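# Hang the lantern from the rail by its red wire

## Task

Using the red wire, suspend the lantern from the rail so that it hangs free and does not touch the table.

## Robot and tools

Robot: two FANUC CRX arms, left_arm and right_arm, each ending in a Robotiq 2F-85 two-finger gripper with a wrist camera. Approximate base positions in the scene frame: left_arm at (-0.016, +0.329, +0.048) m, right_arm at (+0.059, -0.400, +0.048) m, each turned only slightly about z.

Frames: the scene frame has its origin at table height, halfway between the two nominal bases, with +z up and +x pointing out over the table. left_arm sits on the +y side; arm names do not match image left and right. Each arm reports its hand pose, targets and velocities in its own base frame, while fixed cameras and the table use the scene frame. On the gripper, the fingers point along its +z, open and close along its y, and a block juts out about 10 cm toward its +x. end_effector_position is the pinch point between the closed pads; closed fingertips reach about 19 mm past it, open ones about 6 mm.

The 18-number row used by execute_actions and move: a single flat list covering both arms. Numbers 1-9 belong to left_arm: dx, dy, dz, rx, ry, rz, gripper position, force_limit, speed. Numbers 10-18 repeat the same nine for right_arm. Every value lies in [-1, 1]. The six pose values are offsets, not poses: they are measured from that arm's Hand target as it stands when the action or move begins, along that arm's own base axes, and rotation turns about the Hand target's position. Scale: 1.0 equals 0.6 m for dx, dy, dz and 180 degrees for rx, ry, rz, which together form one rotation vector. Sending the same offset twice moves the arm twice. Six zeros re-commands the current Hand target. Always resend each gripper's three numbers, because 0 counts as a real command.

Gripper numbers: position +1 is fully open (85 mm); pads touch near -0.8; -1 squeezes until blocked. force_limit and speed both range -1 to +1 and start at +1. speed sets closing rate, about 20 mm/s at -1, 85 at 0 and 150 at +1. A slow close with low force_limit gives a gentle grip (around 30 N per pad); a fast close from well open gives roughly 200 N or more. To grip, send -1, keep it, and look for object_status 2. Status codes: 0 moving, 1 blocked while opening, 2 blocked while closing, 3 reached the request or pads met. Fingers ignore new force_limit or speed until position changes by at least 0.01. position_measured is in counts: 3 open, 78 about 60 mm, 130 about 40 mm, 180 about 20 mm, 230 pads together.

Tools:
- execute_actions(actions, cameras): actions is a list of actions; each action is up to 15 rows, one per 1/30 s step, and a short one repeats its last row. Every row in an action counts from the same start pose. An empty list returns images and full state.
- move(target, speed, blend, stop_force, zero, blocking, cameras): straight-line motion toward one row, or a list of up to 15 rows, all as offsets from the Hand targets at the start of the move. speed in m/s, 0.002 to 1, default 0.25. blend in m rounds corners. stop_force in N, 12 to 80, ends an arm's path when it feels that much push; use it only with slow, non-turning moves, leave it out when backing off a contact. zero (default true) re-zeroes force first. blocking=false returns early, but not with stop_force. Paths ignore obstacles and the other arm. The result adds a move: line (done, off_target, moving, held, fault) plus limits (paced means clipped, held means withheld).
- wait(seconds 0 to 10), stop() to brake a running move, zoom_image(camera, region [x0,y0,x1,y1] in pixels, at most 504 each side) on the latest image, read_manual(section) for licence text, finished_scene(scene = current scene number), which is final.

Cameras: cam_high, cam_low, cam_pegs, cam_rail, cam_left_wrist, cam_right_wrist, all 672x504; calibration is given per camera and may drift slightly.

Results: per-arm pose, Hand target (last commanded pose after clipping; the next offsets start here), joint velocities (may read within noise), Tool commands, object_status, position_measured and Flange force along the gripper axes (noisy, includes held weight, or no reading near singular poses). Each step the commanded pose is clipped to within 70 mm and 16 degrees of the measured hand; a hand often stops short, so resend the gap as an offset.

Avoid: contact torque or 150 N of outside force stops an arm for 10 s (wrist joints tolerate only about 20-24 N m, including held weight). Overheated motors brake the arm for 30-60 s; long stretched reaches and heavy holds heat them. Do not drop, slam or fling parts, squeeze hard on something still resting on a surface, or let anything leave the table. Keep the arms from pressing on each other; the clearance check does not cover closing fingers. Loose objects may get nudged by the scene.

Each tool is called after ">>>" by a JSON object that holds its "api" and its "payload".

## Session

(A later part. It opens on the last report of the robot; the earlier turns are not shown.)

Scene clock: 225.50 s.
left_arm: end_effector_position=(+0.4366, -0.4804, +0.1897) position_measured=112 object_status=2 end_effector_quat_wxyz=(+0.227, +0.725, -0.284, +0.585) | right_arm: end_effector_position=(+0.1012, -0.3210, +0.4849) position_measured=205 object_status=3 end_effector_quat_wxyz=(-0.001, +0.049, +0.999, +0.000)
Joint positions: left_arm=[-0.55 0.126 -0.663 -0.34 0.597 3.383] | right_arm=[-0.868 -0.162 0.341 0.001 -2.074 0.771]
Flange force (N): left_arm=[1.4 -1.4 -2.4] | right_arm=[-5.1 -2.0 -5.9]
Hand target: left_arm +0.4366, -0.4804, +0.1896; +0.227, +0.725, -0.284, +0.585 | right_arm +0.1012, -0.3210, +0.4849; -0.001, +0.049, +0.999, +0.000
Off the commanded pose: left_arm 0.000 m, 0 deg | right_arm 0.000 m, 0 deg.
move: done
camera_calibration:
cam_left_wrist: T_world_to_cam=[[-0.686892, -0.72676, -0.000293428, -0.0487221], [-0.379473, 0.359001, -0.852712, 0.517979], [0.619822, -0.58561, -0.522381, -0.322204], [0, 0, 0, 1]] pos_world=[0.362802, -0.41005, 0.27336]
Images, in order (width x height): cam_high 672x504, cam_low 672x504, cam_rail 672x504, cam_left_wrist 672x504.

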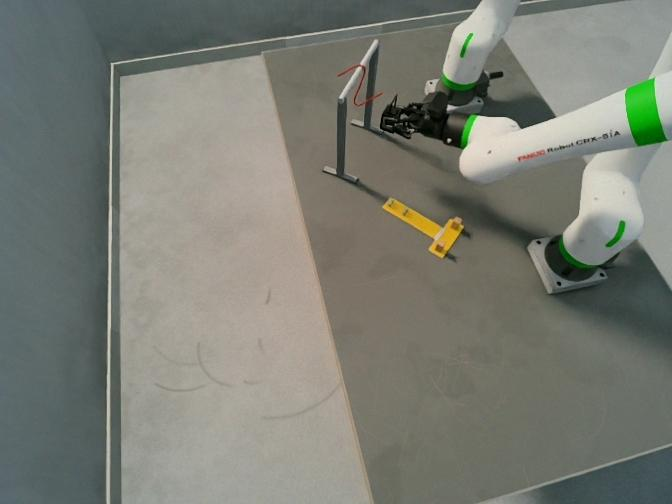

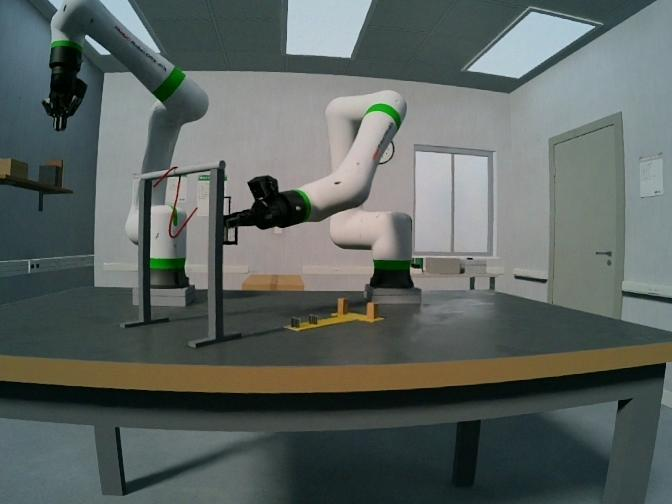

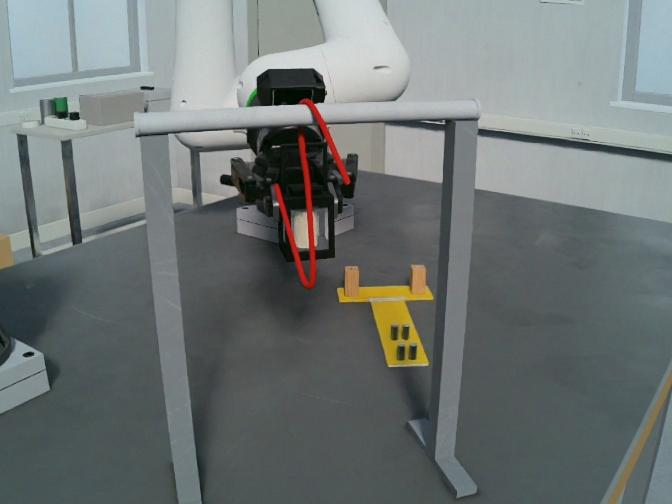

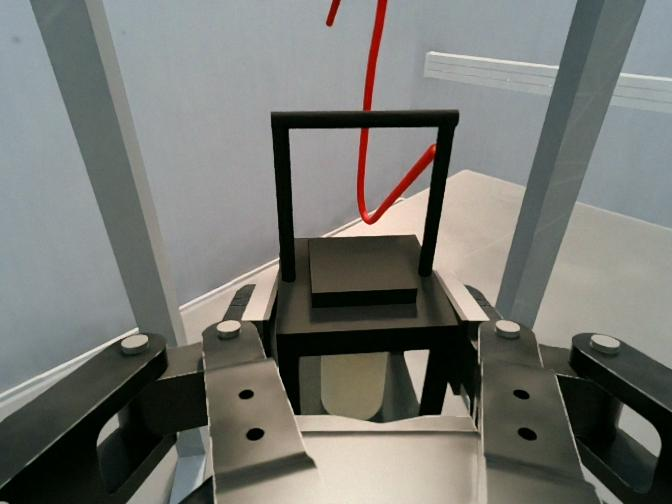

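>>> {"api": "move", "payload": {"target": [0.0153,-0.0687,0.003,0,0,0,-1,-1,-1,0,0,0,0,0,0,-0.6,-0.2,-1], "speed": 0.1, "cameras": ["cam_rail","cam_left_wrist","cam_high","cam_low"]}}

>>> {"api": "zoom_image", "payload": {"camera": "cam_low", "region": [120, 140, 300, 290]}}

>>> {"api": "zoom_image", "payload": {"camera": "cam_rail", "region": [200, 80, 400, 310]}}

Scene clock: 227.20 s.
left_arm: end_effector_position=(+0.4457, -0.5217, +0.1914) position_measured=112 object_status=2 end_effector_quat_wxyz=(+0.227, +0.725, -0.284, +0.585) | right_arm: end_effector_position=(+0.1012, -0.3210, +0.4849) position_measured=205 object_status=3 end_effector_quat_wxyz=(-0.001, +0.049, +0.999, +0.000)
Joint positions: left_arm=[-0.622 0.207 -0.596 -0.212 0.597 3.29] | right_arm=[-0.868 -0.162 0.341 0.001 -2.074 0.771]
Flange force (N): left_arm=[0.5 -1.1 -3.6] | right_arm=[-4.8 -2.4 -5.6]
Hand target: left_arm +0.4457, -0.5217, +0.1914; +0.227, +0.725, -0.284, +0.585 | right_arm +0.1012, -0.3210, +0.4849; -0.001, +0.049, +0.999, +0.000
Off the commanded pose: left_arm 0.000 m, 0 deg | right_arm 0.000 m, 0 deg.
move: done
camera_calibration:
cam_left_wrist: T_world_to_cam=[[-0.686821, -0.726827, -0.000272265, -0.0724076], [-0.379596, 0.359021, -0.852649, 0.537834], [0.619826, -0.585514, -0.522484, -0.351024], [0, 0, 0, 1]] pos_world=[0.372002, -0.451251, 0.27516]
Images, in order (width x height): cam_high 672x504, cam_low 672x504, cam_rail 672x504, cam_left_wrist 672x504.

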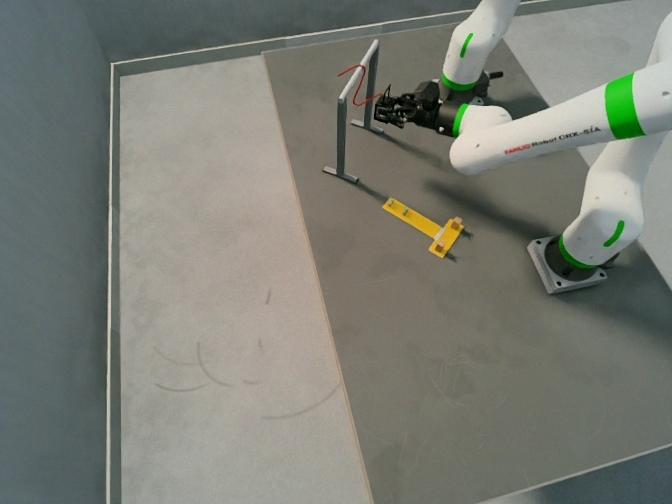

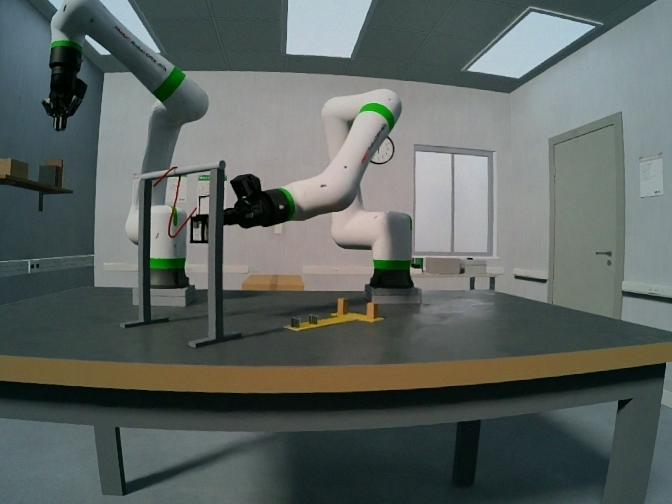

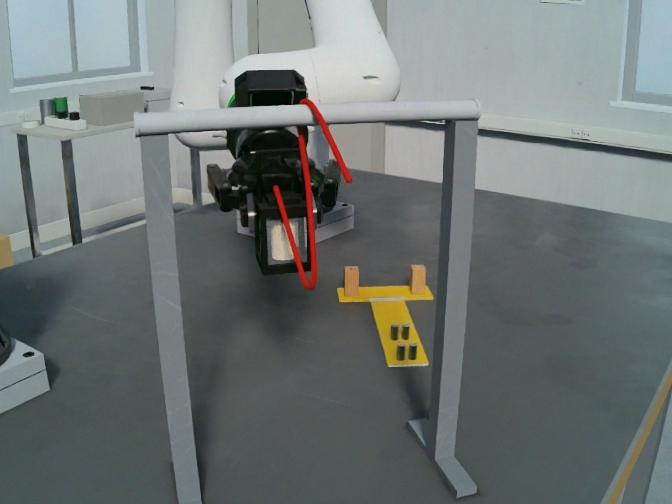

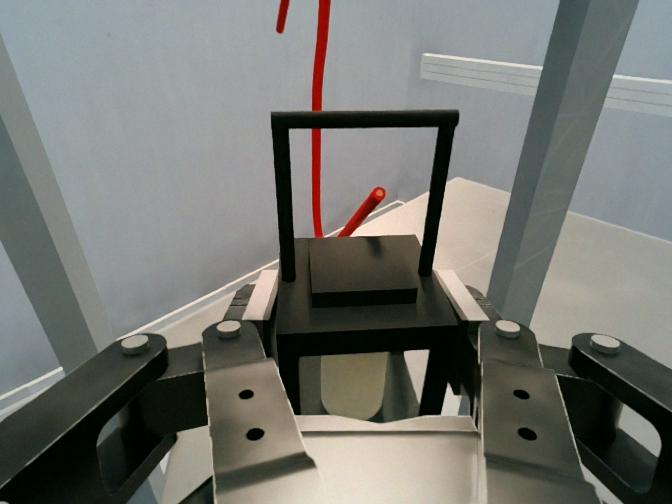

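Scaled by 2.800 from the camera's 672x504 image, which has a finer 960x720 frame.

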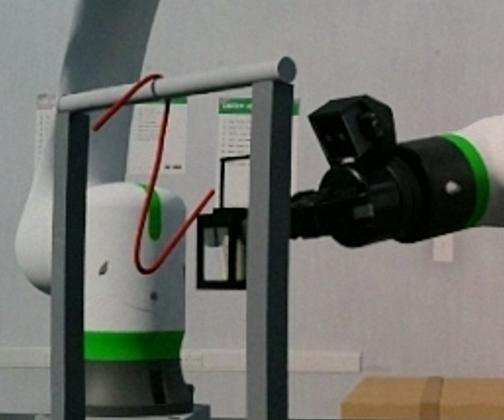

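Scaled by 2.191 from the camera's 672x504 image, which has a finer 960x720 frame.

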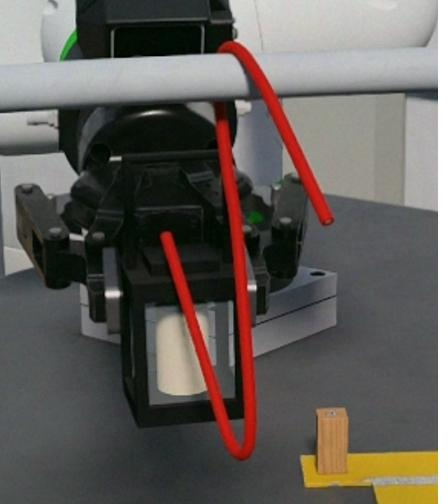

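>>> {"api": "move", "payload": {"target": [0.0667,-0.0437,0,0,0,0,-1,-1,-1,0,0,0,0,0,0,-0.6,-0.2,-1], "speed": 0.04, "cameras": ["cam_rail","cam_left_wrist","cam_high","cam_low"]}}

>>> {"api": "zoom_image", "payload": {"camera": "cam_low", "region": [120, 140, 300, 290]}}

>>> {"api": "zoom_image", "payload": {"camera": "cam_high", "region": [330, 30, 430, 140]}}

Scene clock: 229.20 s.
left_arm: end_effector_position=(+0.4858, -0.5479, +0.1914) position_measured=112 object_status=2 end_effector_quat_wxyz=(+0.227, +0.725, -0.284, +0.585) | right_arm: end_effector_position=(+0.1012, -0.3210, +0.4849) position_measured=205 object_status=3 end_effector_quat_wxyz=(-0.001, +0.049, +0.999, +0.000)
Joint positions: left_arm=[-0.619 0.299 -0.465 -0.231 0.56 3.31] | right_arm=[-0.868 -0.162 0.341 0.001 -2.074 0.771]
Flange force (N): left_arm=[-0.2 -0.2 -3.7] | right_arm=[-4.7 -2.5 -6.6]
Hand target: left_arm +0.4858, -0.5479, +0.1914; +0.227, +0.725, -0.284, +0.585 | right_arm +0.1012, -0.3210, +0.4849; -0.001, +0.049, +0.999, +0.000
Off the commanded pose: left_arm 0.000 m, 0 deg | right_arm 0.000 m, 0 deg.
move: done
camera_calibration:
cam_left_wrist: T_world_to_cam=[[-0.686866, -0.726784, -0.000234992, -0.0639486], [-0.37952, 0.358951, -0.852712, 0.562377], [0.619822, -0.58561, -0.52238, -0.39123], [0, 0, 0, 1]] pos_world=[0.412002, -0.47745, 0.27516]
Images, in order (width x height): cam_high 672x504, cam_low 672x504, cam_rail 672x504, cam_left_wrist 672x504.

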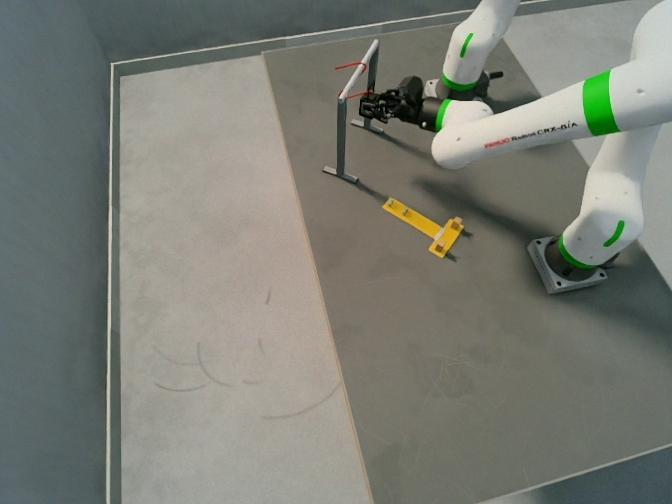

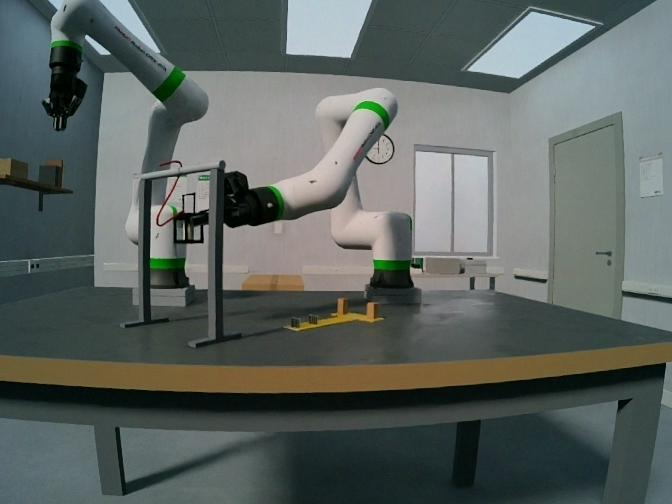

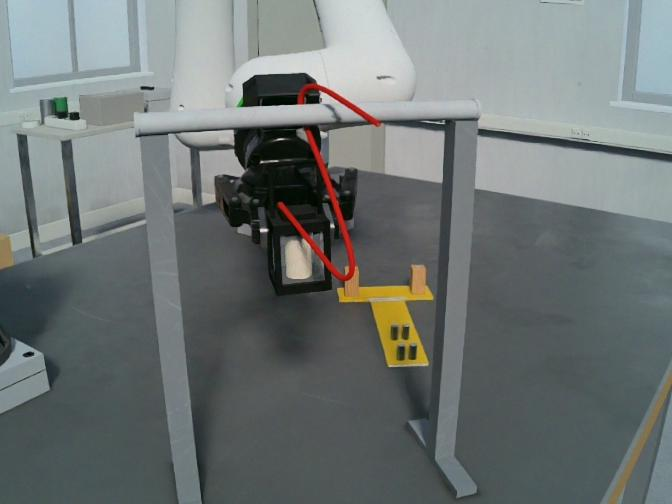

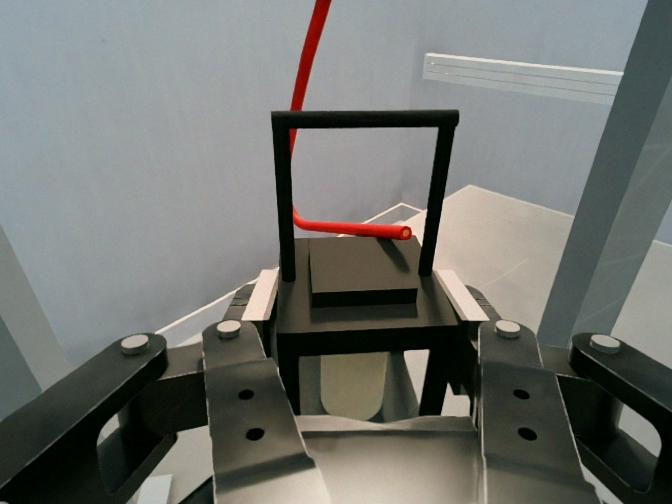

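Scaled by 2.800 from the camera's 672x504 image, which has a finer 960x720 frame.

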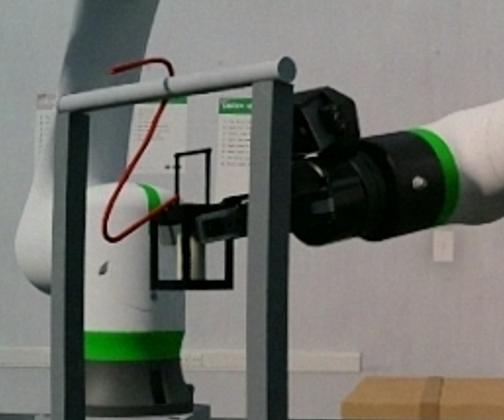

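Scaled by 4.582 from the camera's 672x504 image, which has a finer 960x720 frame.

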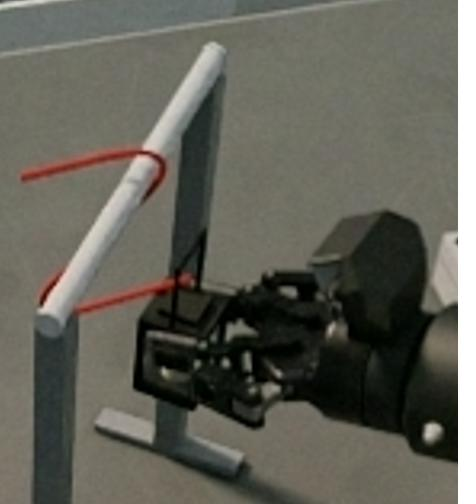

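>>> {"api": "move", "payload": {"target": [[-0.0667,0.0437,0,0,0,0,-1,-1,-1,0,0,0,0,0,0,-0.6,-0.2,-1],[-0.0667,0.0437,-0.022,0,0,0,-1,-1,-1,0,0,0,0,0,0,-0.6,-0.2,-1]], "speed": 0.04}}

>>> {"api": "wait", "payload": {"seconds": 3, "cameras": ["cam_left_wrist","cam_low","cam_rail"]}}

>>> {"api": "zoom_image", "payload": {"camera": "cam_low", "region": [120, 140, 300, 290]}}

Scene clock: 231.50 s.
left_arm: end_effector_position=(+0.4458, -0.5217, +0.1783) position_measured=112 object_status=2 end_effector_quat_wxyz=(+0.227, +0.725, -0.284, +0.585) | right_arm: end_effector_position=(+0.1012, -0.3210, +0.4849) position_measured=205 object_status=3 end_effector_quat_wxyz=(-0.001, +0.049, +0.999, +0.000)
Joint positions: left_arm=[-0.621 0.239 -0.605 -0.201 0.638 3.276] | right_arm=[-0.868 -0.162 0.341 0.001 -2.074 0.771]
Flange force (N): left_arm=[1.0 -0.4 -3.9] | right_arm=[-4.3 -2.5 -6.0]
Hand target: left_arm +0.4457, -0.5217, +0.1782; +0.227, +0.725, -0.284, +0.585 | right_arm +0.1012, -0.3210, +0.4849; -0.001, +0.049, +0.999, +0.000
Off the commanded pose: left_arm 0.000 m, 0 deg | right_arm 0.000 m, 0 deg.
move: done

Scene clock: 234.50 s.
left_arm: end_effector_position=(+0.4457, -0.5217, +0.1782) position_measured=112 object_status=2 end_effector_quat_wxyz=(+0.227, +0.725, -0.284, +0.585) | right_arm: end_effector_position=(+0.1012, -0.3210, +0.4849) position_measured=205 object_status=3 end_effector_quat_wxyz=(-0.001, +0.049, +0.999, +0.000)
Joint positions: left_arm=[-0.621 0.239 -0.605 -0.201 0.638 3.276] | right_arm=[-0.868 -0.162 0.341 0.001 -2.074 0.771]
Flange force (N): left_arm=[0.8 -1.0 -3.1] | right_arm=[-4.6 -2.3 -6.2]
Hand target: left_arm +0.4457, -0.5217, +0.1782; +0.227, +0.725, -0.284, +0.585 | right_arm +0.1012, -0.3210, +0.4849; -0.001, +0.049, +0.999, +0.000
Tool commands: left_gripper/position=-1.0 left_gripper/force_limit=-1.0 left_gripper/speed=-1.0 right_gripper/position=-0.6 right_gripper/force_limit=-0.2 right_gripper/speed=-1.0
Off the commanded pose: left_arm 0.000 m, 0 deg | right_arm 0.000 m, 0 deg.
wait: 3.00 s; at rest by 0.17 s
camera_calibration:
cam_left_wrist: T_world_to_cam=[[-0.686866, -0.726784, -0.000234992, -0.0723846], [-0.37952, 0.358951, -0.852712, 0.526536], [0.619822, -0.58561, -0.52238, -0.357989], [0, 0, 0, 1]] pos_world=[0.372002, -0.45125, 0.26196]
Images, in order (width x height): cam_low 672x504, cam_rail 672x504, cam_left_wrist 672x504.

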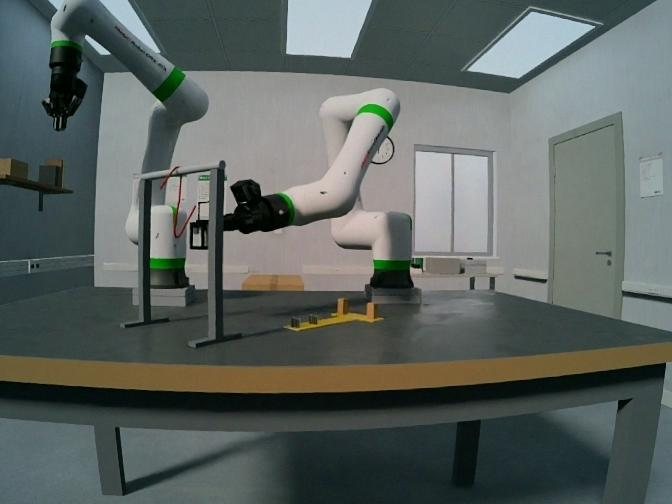

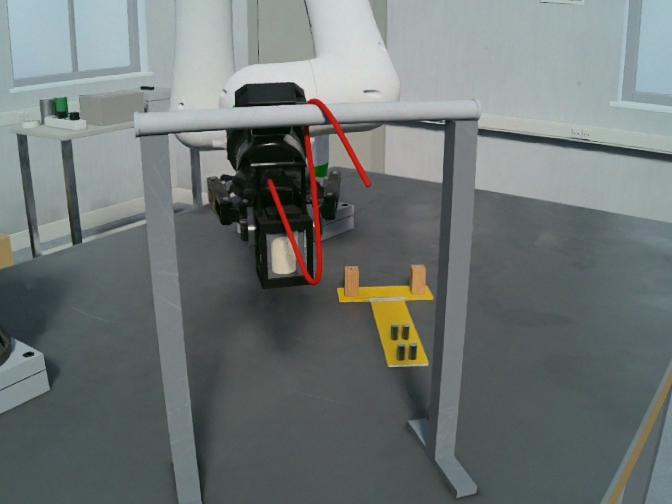

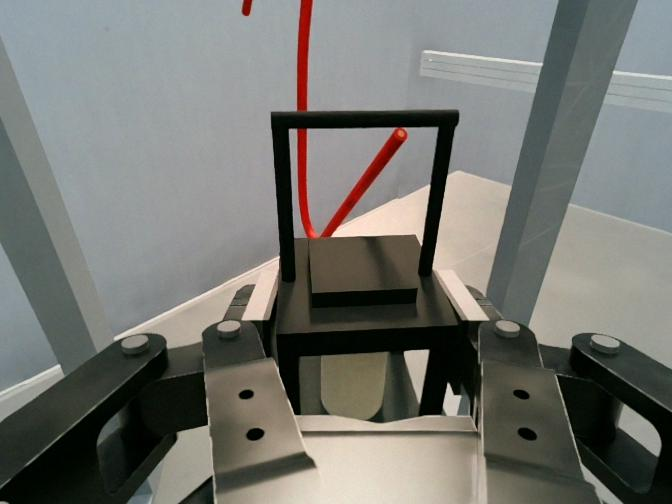

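Scaled by 2.800 from the camera's 672x504 image, which has a finer 960x720 frame.

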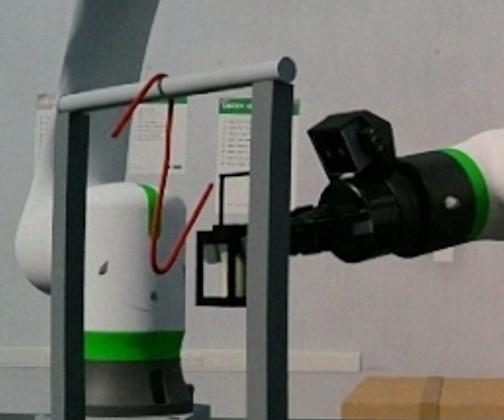

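>>> {"api": "move", "payload": {"target": [[0,0,0.005,0,0,0,-1,-1,-1,0,0,0,0,0,0,-0.6,-0.2,-1],[0.0458,-0.029,0.005,0,0,0,-1,-1,-1,0,0,0,0,0,0,-0.6,-0.2,-1]], "speed": 0.03, "cameras": ["cam_left_wrist","cam_low","cam_rail","cam_high"]}}

>>> {"api": "zoom_image", "payload": {"camera": "cam_low", "region": [140, 150, 260, 250]}}

>>> {"api": "zoom_image", "payload": {"camera": "cam_high", "region": [330, 30, 430, 140]}}

Scene clock: 237.20 s.
left_arm: end_effector_position=(+0.4732, -0.5391, +0.1812) position_measured=112 object_status=2 end_effector_quat_wxyz=(+0.227, +0.725, -0.284, +0.585) | right_arm: end_effector_position=(+0.1012, -0.3210, +0.4849) position_measured=205 object_status=3 end_effector_quat_wxyz=(-0.001, +0.049, +0.999, +0.000)
Joint positions: left_arm=[-0.618 0.292 -0.515 -0.218 0.602 3.294] | right_arm=[-0.868 -0.162 0.341 0.001 -2.074 0.771]
Flange force (N): left_arm=[0.3 -0.8 -4.1] | right_arm=[-4.5 -2.7 -6.6]
Hand target: left_arm +0.4732, -0.5391, +0.1812; +0.227, +0.725, -0.284, +0.585 | right_arm +0.1012, -0.3210, +0.4849; -0.001, +0.049, +0.999, +0.000
Off the commanded pose: left_arm 0.000 m, 0 deg | right_arm 0.000 m, 0 deg.
move: done
camera_calibration:
cam_left_wrist: T_world_to_cam=[[-0.686866, -0.726784, -0.000234992, -0.0662098], [-0.37952, 0.358951, -0.852712, 0.545738], [0.619822, -0.58561, -0.52238, -0.383595], [0, 0, 0, 1]] pos_world=[0.399402, -0.46865, 0.26496]
Images, in order (width x height): cam_high 672x504, cam_low 672x504, cam_rail 672x504, cam_left_wrist 672x504.

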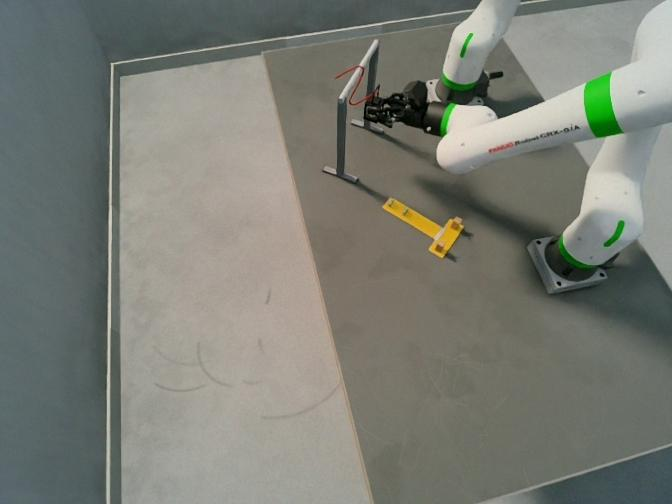

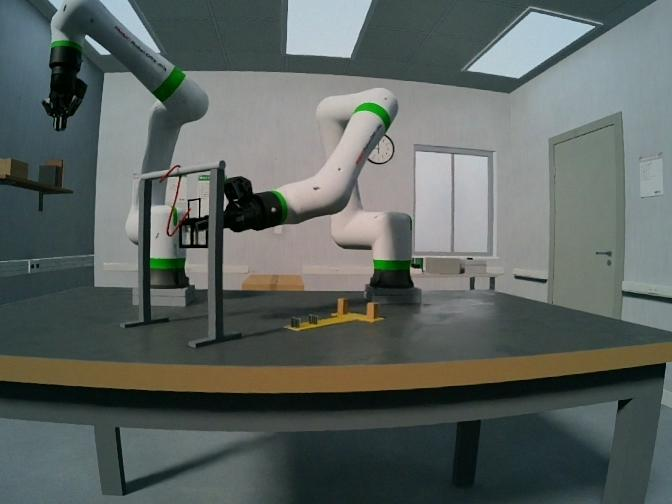

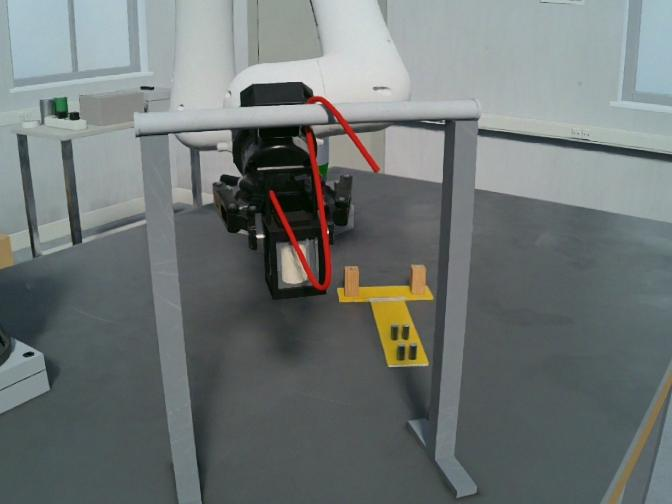

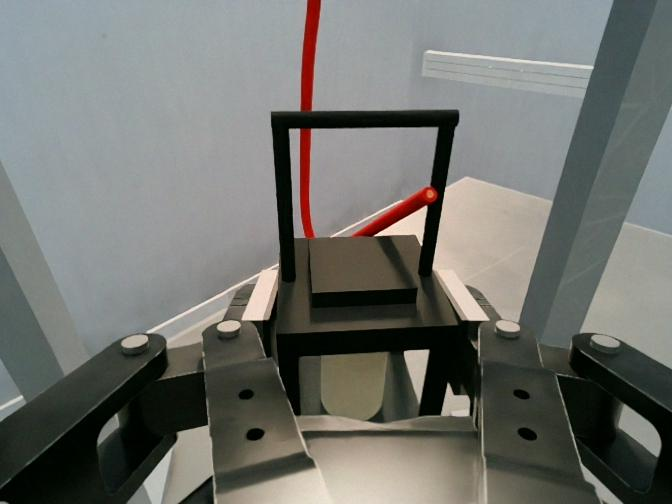

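Scaled by 4.200 from the camera's 672x504 image, which has a finer 960x720 frame.

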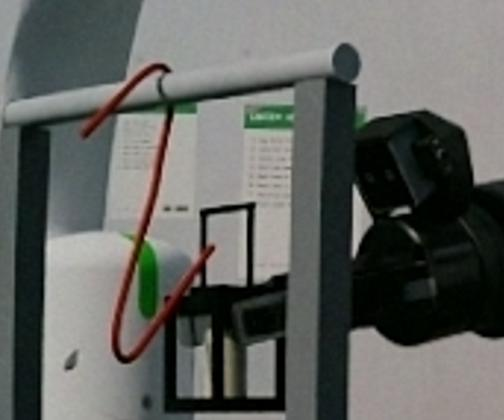

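Scaled by 4.582 from the camera's 672x504 image, which has a finer 960x720 frame.

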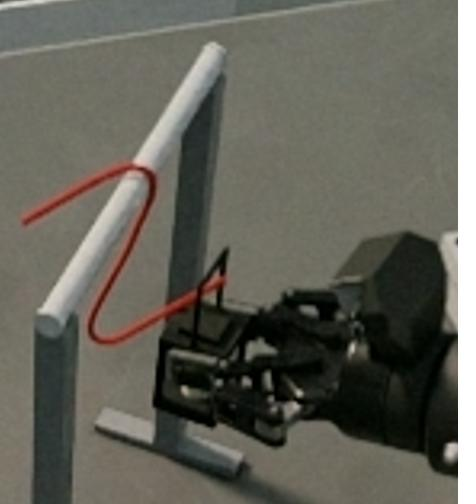

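>>> {"api": "move", "payload": {"target": [[0,0,-0.018,0,0,0,-1,-1,-1,0,0,0,0,0,0,-0.6,-0.2,-1],[0.028,-0.012,-0.055,0,0,0,-1,-1,-1,0,0,0,0,0,0,-0.6,-0.2,-1]], "speed": 0.03, "cameras": ["cam_left_wrist","cam_low","cam_rail","cam_high"]}}

>>> {"api": "zoom_image", "payload": {"camera": "cam_low", "region": [140, 150, 260, 250]}}

>>> {"api": "zoom_image", "payload": {"camera": "cam_high", "region": [330, 30, 430, 140]}}

Scene clock: 239.43 s.
left_arm: end_effector_position=(+0.4900, -0.5463, +0.1483) position_measured=112 object_status=2 end_effector_quat_wxyz=(+0.227, +0.725, -0.284, +0.585) | right_arm: end_effector_position=(+0.1012, -0.3210, +0.4849) position_measured=205 object_status=3 end_effector_quat_wxyz=(-0.001, +0.049, +0.999, +0.000)
Joint positions: left_arm=[-0.608 0.397 -0.481 -0.213 0.673 3.279] | right_arm=[-0.868 -0.162 0.341 0.001 -2.074 0.771]
Flange force (N): left_arm=[2.0 -0.8 -3.8] | right_arm=[-4.3 -2.1 -5.7]
Hand target: left_arm +0.4900, -0.5463, +0.1482; +0.227, +0.725, -0.284, +0.585 | right_arm +0.1012, -0.3210, +0.4849; -0.001, +0.049, +0.999, +0.000
Off the commanded pose: left_arm 0.000 m, 0 deg | right_arm 0.000 m, 0 deg.
move: done
camera_calibration:
cam_left_wrist: T_world_to_cam=[[-0.686866, -0.726784, -0.000234992, -0.059911], [-0.37952, 0.358951, -0.852712, 0.526559], [0.619822, -0.58561, -0.52238, -0.415463], [0, 0, 0, 1]] pos_world=[0.416202, -0.47585, 0.23196]
Images, in order (width x height): cam_high 672x504, cam_low 672x504, cam_rail 672x504, cam_left_wrist 672x504.

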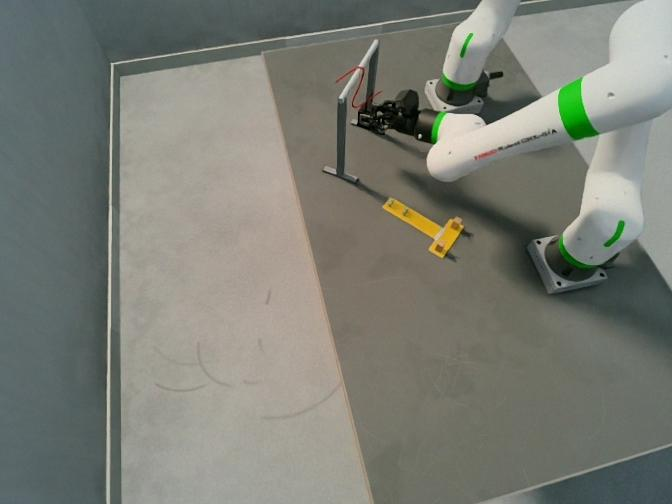

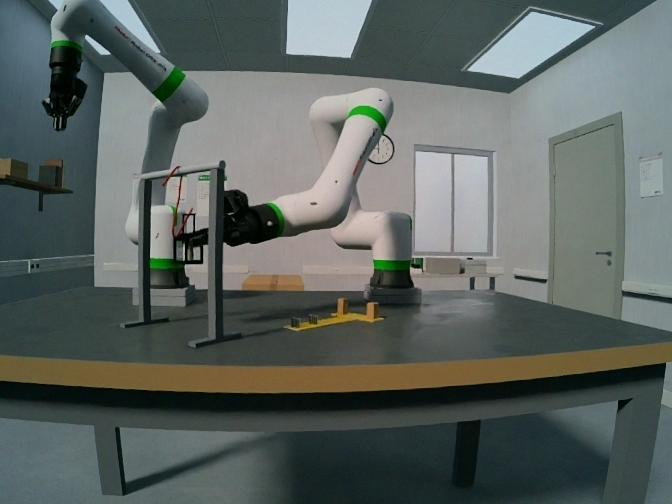

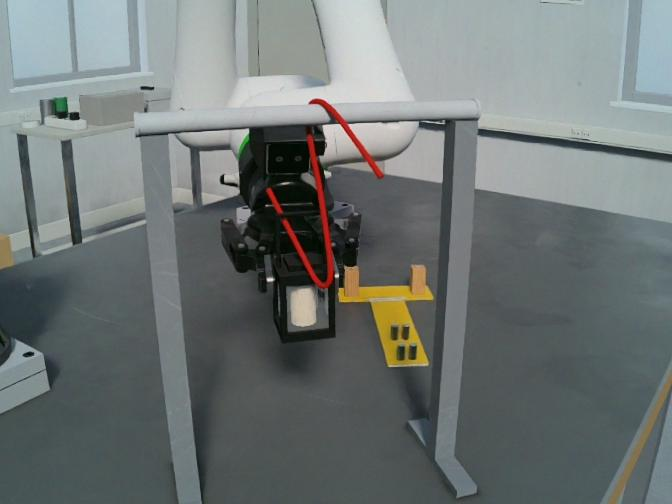

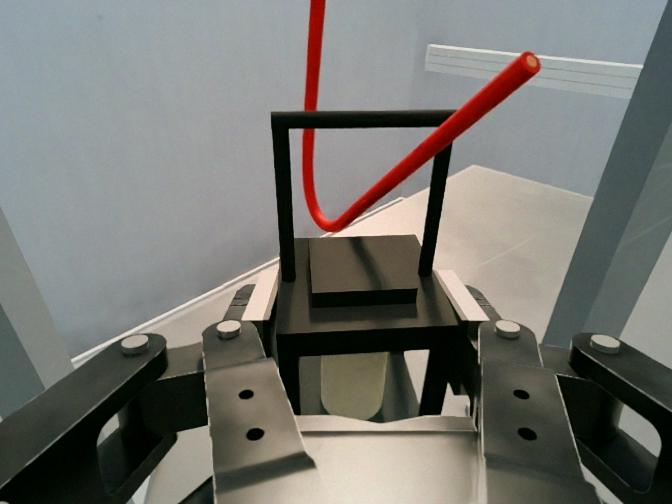

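Scaled by 4.200 from the camera's 672x504 image, which has a finer 960x720 frame.

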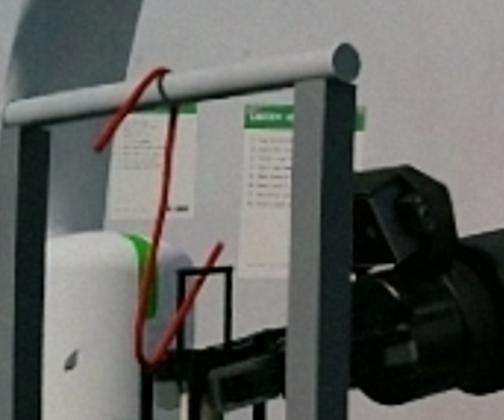

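Scaled by 4.582 from the camera's 672x504 image, which has a finer 960x720 frame.

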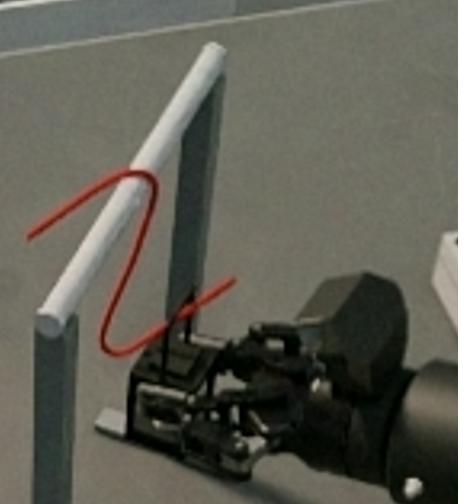

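>>> {"api": "move", "payload": {"target": [0.027,-0.025,-0.05,0,0,0,-1,-1,-1,0,0,0,0,0,0,-0.6,-0.2,-1], "speed": 0.03, "cameras": ["cam_left_wrist","cam_low","cam_rail","cam_high"]}}

>>> {"api": "zoom_image", "payload": {"camera": "cam_low", "region": [140, 150, 260, 270]}}

>>> {"api": "zoom_image", "payload": {"camera": "cam_high", "region": [330, 30, 430, 140]}}

Scene clock: 241.40 s.
left_arm: end_effector_position=(+0.5062, -0.5613, +0.1183) position_measured=112 object_status=2 end_effector_quat_wxyz=(+0.227, +0.725, -0.284, +0.585) | right_arm: end_effector_position=(+0.1012, -0.3210, +0.4849) position_measured=205 object_status=3 end_effector_quat_wxyz=(-0.001, +0.049, +0.999, +0.000)
Joint positions: left_arm=[-0.614 0.502 -0.428 -0.192 0.723 3.257] | right_arm=[-0.868 -0.162 0.341 0.001 -2.074 0.771]
Flange force (N): left_arm=[1.1 -0.3 -2.6] | right_arm=[-4.4 -2.5 -6.1]
Hand target: left_arm +0.5062, -0.5613, +0.1182; +0.227, +0.725, -0.284, +0.585 | right_arm +0.1012, -0.3210, +0.4849; -0.001, +0.049, +0.999, +0.000
Off the commanded pose: left_arm 0.000 m, 0 deg | right_arm 0.000 m, 0 deg.
move: done
camera_calibration:
cam_left_wrist: T_world_to_cam=[[-0.686892, -0.72676, -0.000293428, -0.0596576], [-0.379473, 0.359001, -0.852712, 0.512514], [0.619822, -0.58561, -0.522381, -0.449959], [0, 0, 0, 1]] pos_world=[0.432402, -0.49085, 0.20196]
Images, in order (width x height): cam_high 672x504, cam_low 672x504, cam_rail 672x504, cam_left_wrist 672x504.

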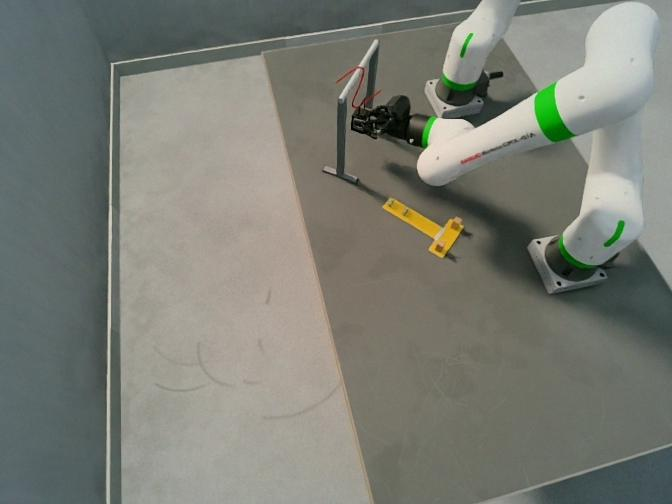

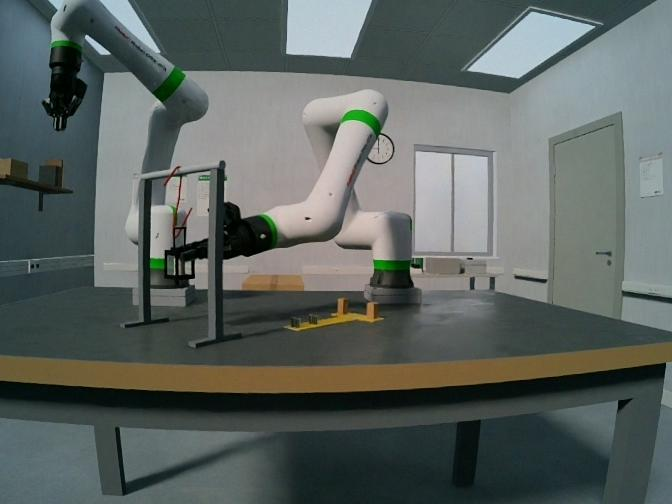

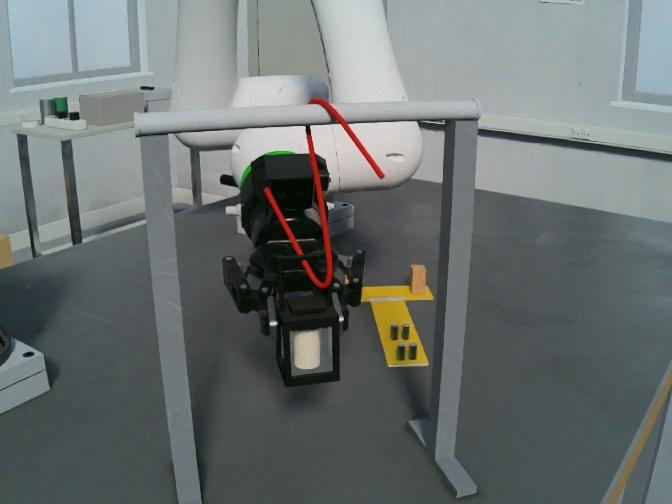

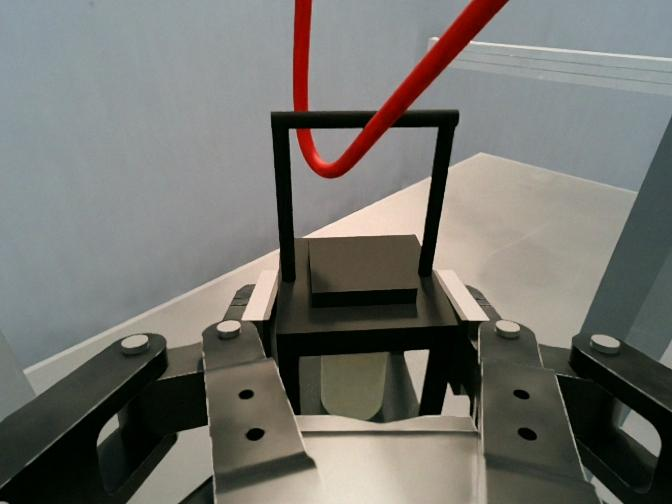

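Scaled by 4.200 from the camera's 672x504 image, which has a finer 960x720 frame.

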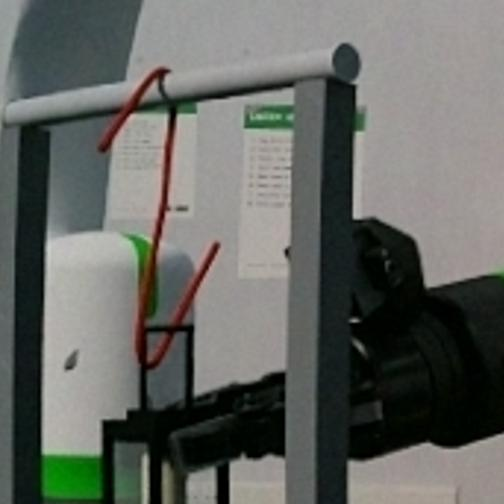

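Scaled by 4.582 from the camera's 672x504 image, which has a finer 960x720 frame.

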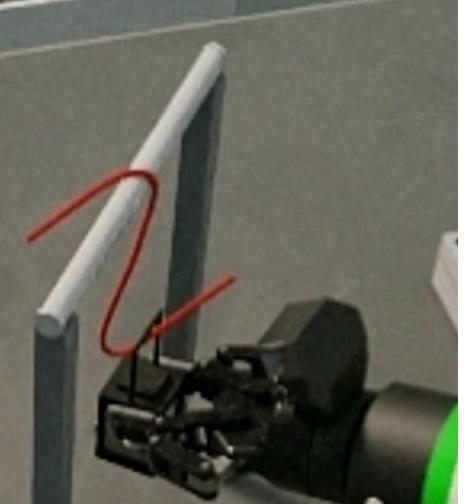

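>>> {"api": "move", "payload": {"target": [[0.0069,0.0073,0,0,0,0,-1,-1,-1,0,0,0,0,0,0,-0.6,-0.2,-1],[0.0069,0.0073,-0.022,0,0,0,-1,-1,-1,0,0,0,0,0,0,-0.6,-0.2,-1]], "speed": 0.02, "cameras": ["cam_left_wrist"]}}

>>> {"api": "zoom_image", "payload": {"camera": "cam_left_wrist", "region": [230, 40, 490, 260]}}

Scene clock: 243.23 s.
left_arm: end_effector_position=(+0.5104, -0.5569, +0.1051) position_measured=112 object_status=2 end_effector_quat_wxyz=(+0.227, +0.725, -0.284, +0.585) | right_arm: end_effector_position=(+0.1012, -0.3210, +0.4849) position_measured=205 object_status=3 end_effector_quat_wxyz=(-0.001, +0.049, +0.999, +0.000)
Joint positions: left_arm=[-0.601 0.532 -0.426 -0.205 0.752 3.26] | right_arm=[-0.868 -0.162 0.341 0.001 -2.074 0.771]
Flange force (N): left_arm=[0.3 -0.1 -2.1] | right_arm=[-4.7 -2.4 -6.5]
Hand target: left_arm +0.5104, -0.5569, +0.1050; +0.227, +0.725, -0.284, +0.585 | right_arm +0.1012, -0.3210, +0.4849; -0.001, +0.049, +0.999, +0.000
Off the commanded pose: left_arm 0.000 m, 0 deg | right_arm 0.000 m, 0 deg.
move: done
camera_calibration:
cam_left_wrist: T_world_to_cam=[[-0.686866, -0.726784, -0.000234992, -0.053613], [-0.37952, 0.358951, -0.852712, 0.501269], [0.619822, -0.58561, -0.52238, -0.456881], [0, 0, 0, 1]] pos_world=[0.436602, -0.48645, 0.18876]
Images, in order (width x height): cam_left_wrist 672x504.

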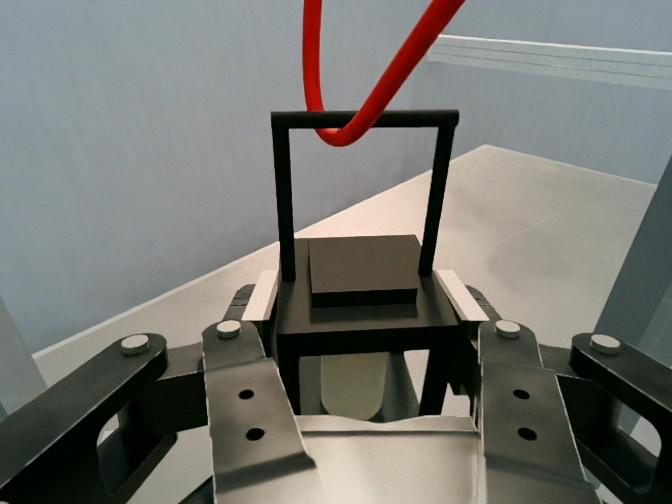

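Scaled by 1.938 from the camera's 672x504 image, which has a finer 960x720 frame.

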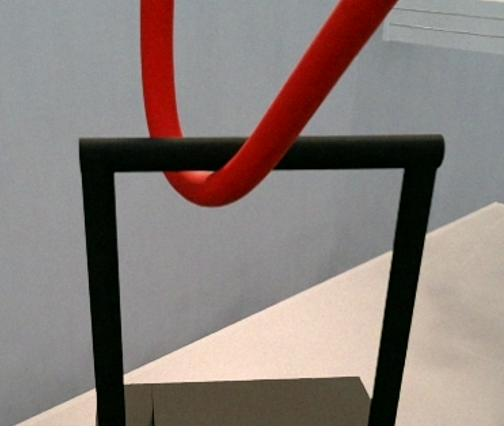

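>>> {"api": "move", "payload": {"target": [[0.0055,0.0058,0,0,0,0,-1,-1,-1,0,0,0,0,0,0,-0.6,-0.2,-1],[0.0055,0.0058,-0.008,0,0,0,-1,-1,-1,0,0,0,0,0,0,-0.6,-0.2,-1],[0.0055,0.0058,-0.008,0,0,0,0.1,-1,-1,0,0,0,0,0,0,-0.6,-0.2,-1]], "speed": 0.02, "cameras": ["cam_left_wrist","cam_low","cam_rail"]}}

Scene clock: 245.07 s.
left_arm: end_effector_position=(+0.5137, -0.5534, +0.1002) position_measured=115 object_status=2 end_effector_quat_wxyz=(+0.227, +0.725, -0.284, +0.585) | right_arm: end_effector_position=(+0.1012, -0.3210, +0.4849) position_measured=205 object_status=3 end_effector_quat_wxyz=(-0.001, +0.049, +0.999, +0.000)
Joint positions: left_arm=[-0.591 0.542 -0.423 -0.217 0.76 3.266] | right_arm=[-0.868 -0.162 0.341 0.001 -2.074 0.771]
Flange force (N): left_arm=[3.8 -0.5 -2.5] | right_arm=[-4.7 -2.4 -6.0]
Hand target: left_arm +0.5137, -0.5534, +0.1002; +0.227, +0.725, -0.284, +0.585 | right_arm +0.1012, -0.3210, +0.4849; -0.001, +0.049, +0.999, +0.000
Off the commanded pose: left_arm 0.000 m, 0 deg | right_arm 0.000 m, 0 deg.
move: done
camera_calibration:
cam_left_wrist: T_world_to_cam=[[-0.686866, -0.726784, -0.000234992, -0.0488038], [-0.37952, 0.358951, -0.852712, 0.497172], [0.619822, -0.58561, -0.52238, -0.459385], [0, 0, 0, 1]] pos_world=[0.439902, -0.48295, 0.18396]
Images, in order (width x height): cam_low 672x504, cam_rail 672x504, cam_left_wrist 672x504.

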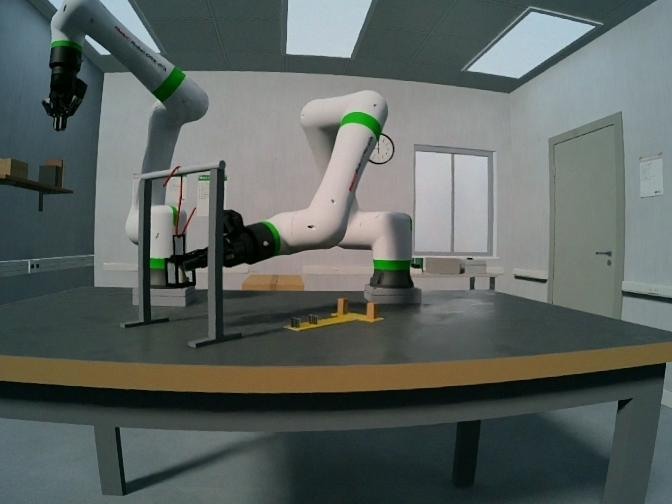

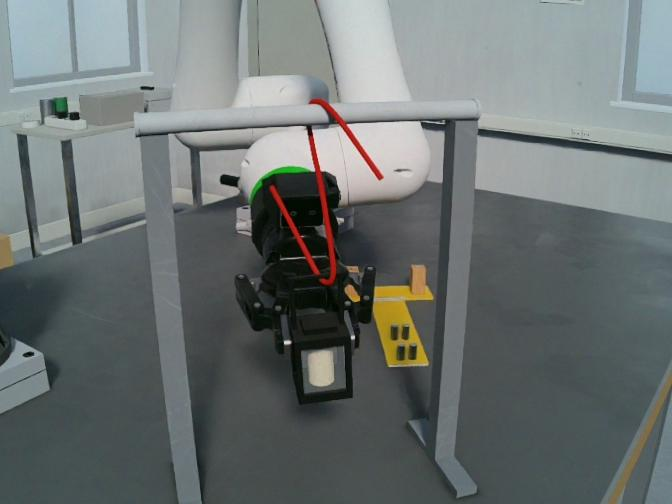

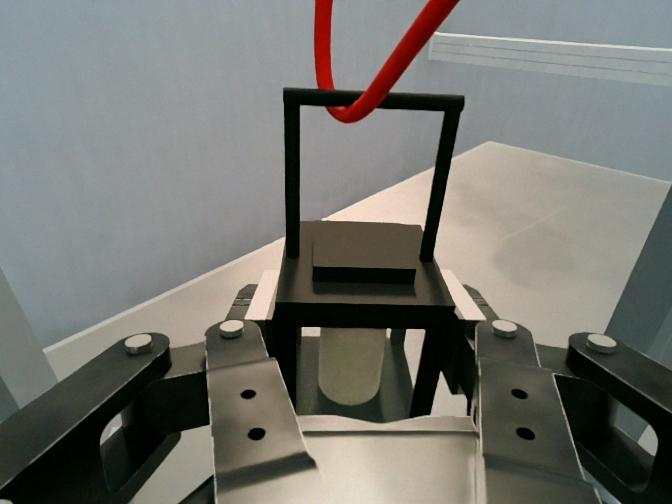

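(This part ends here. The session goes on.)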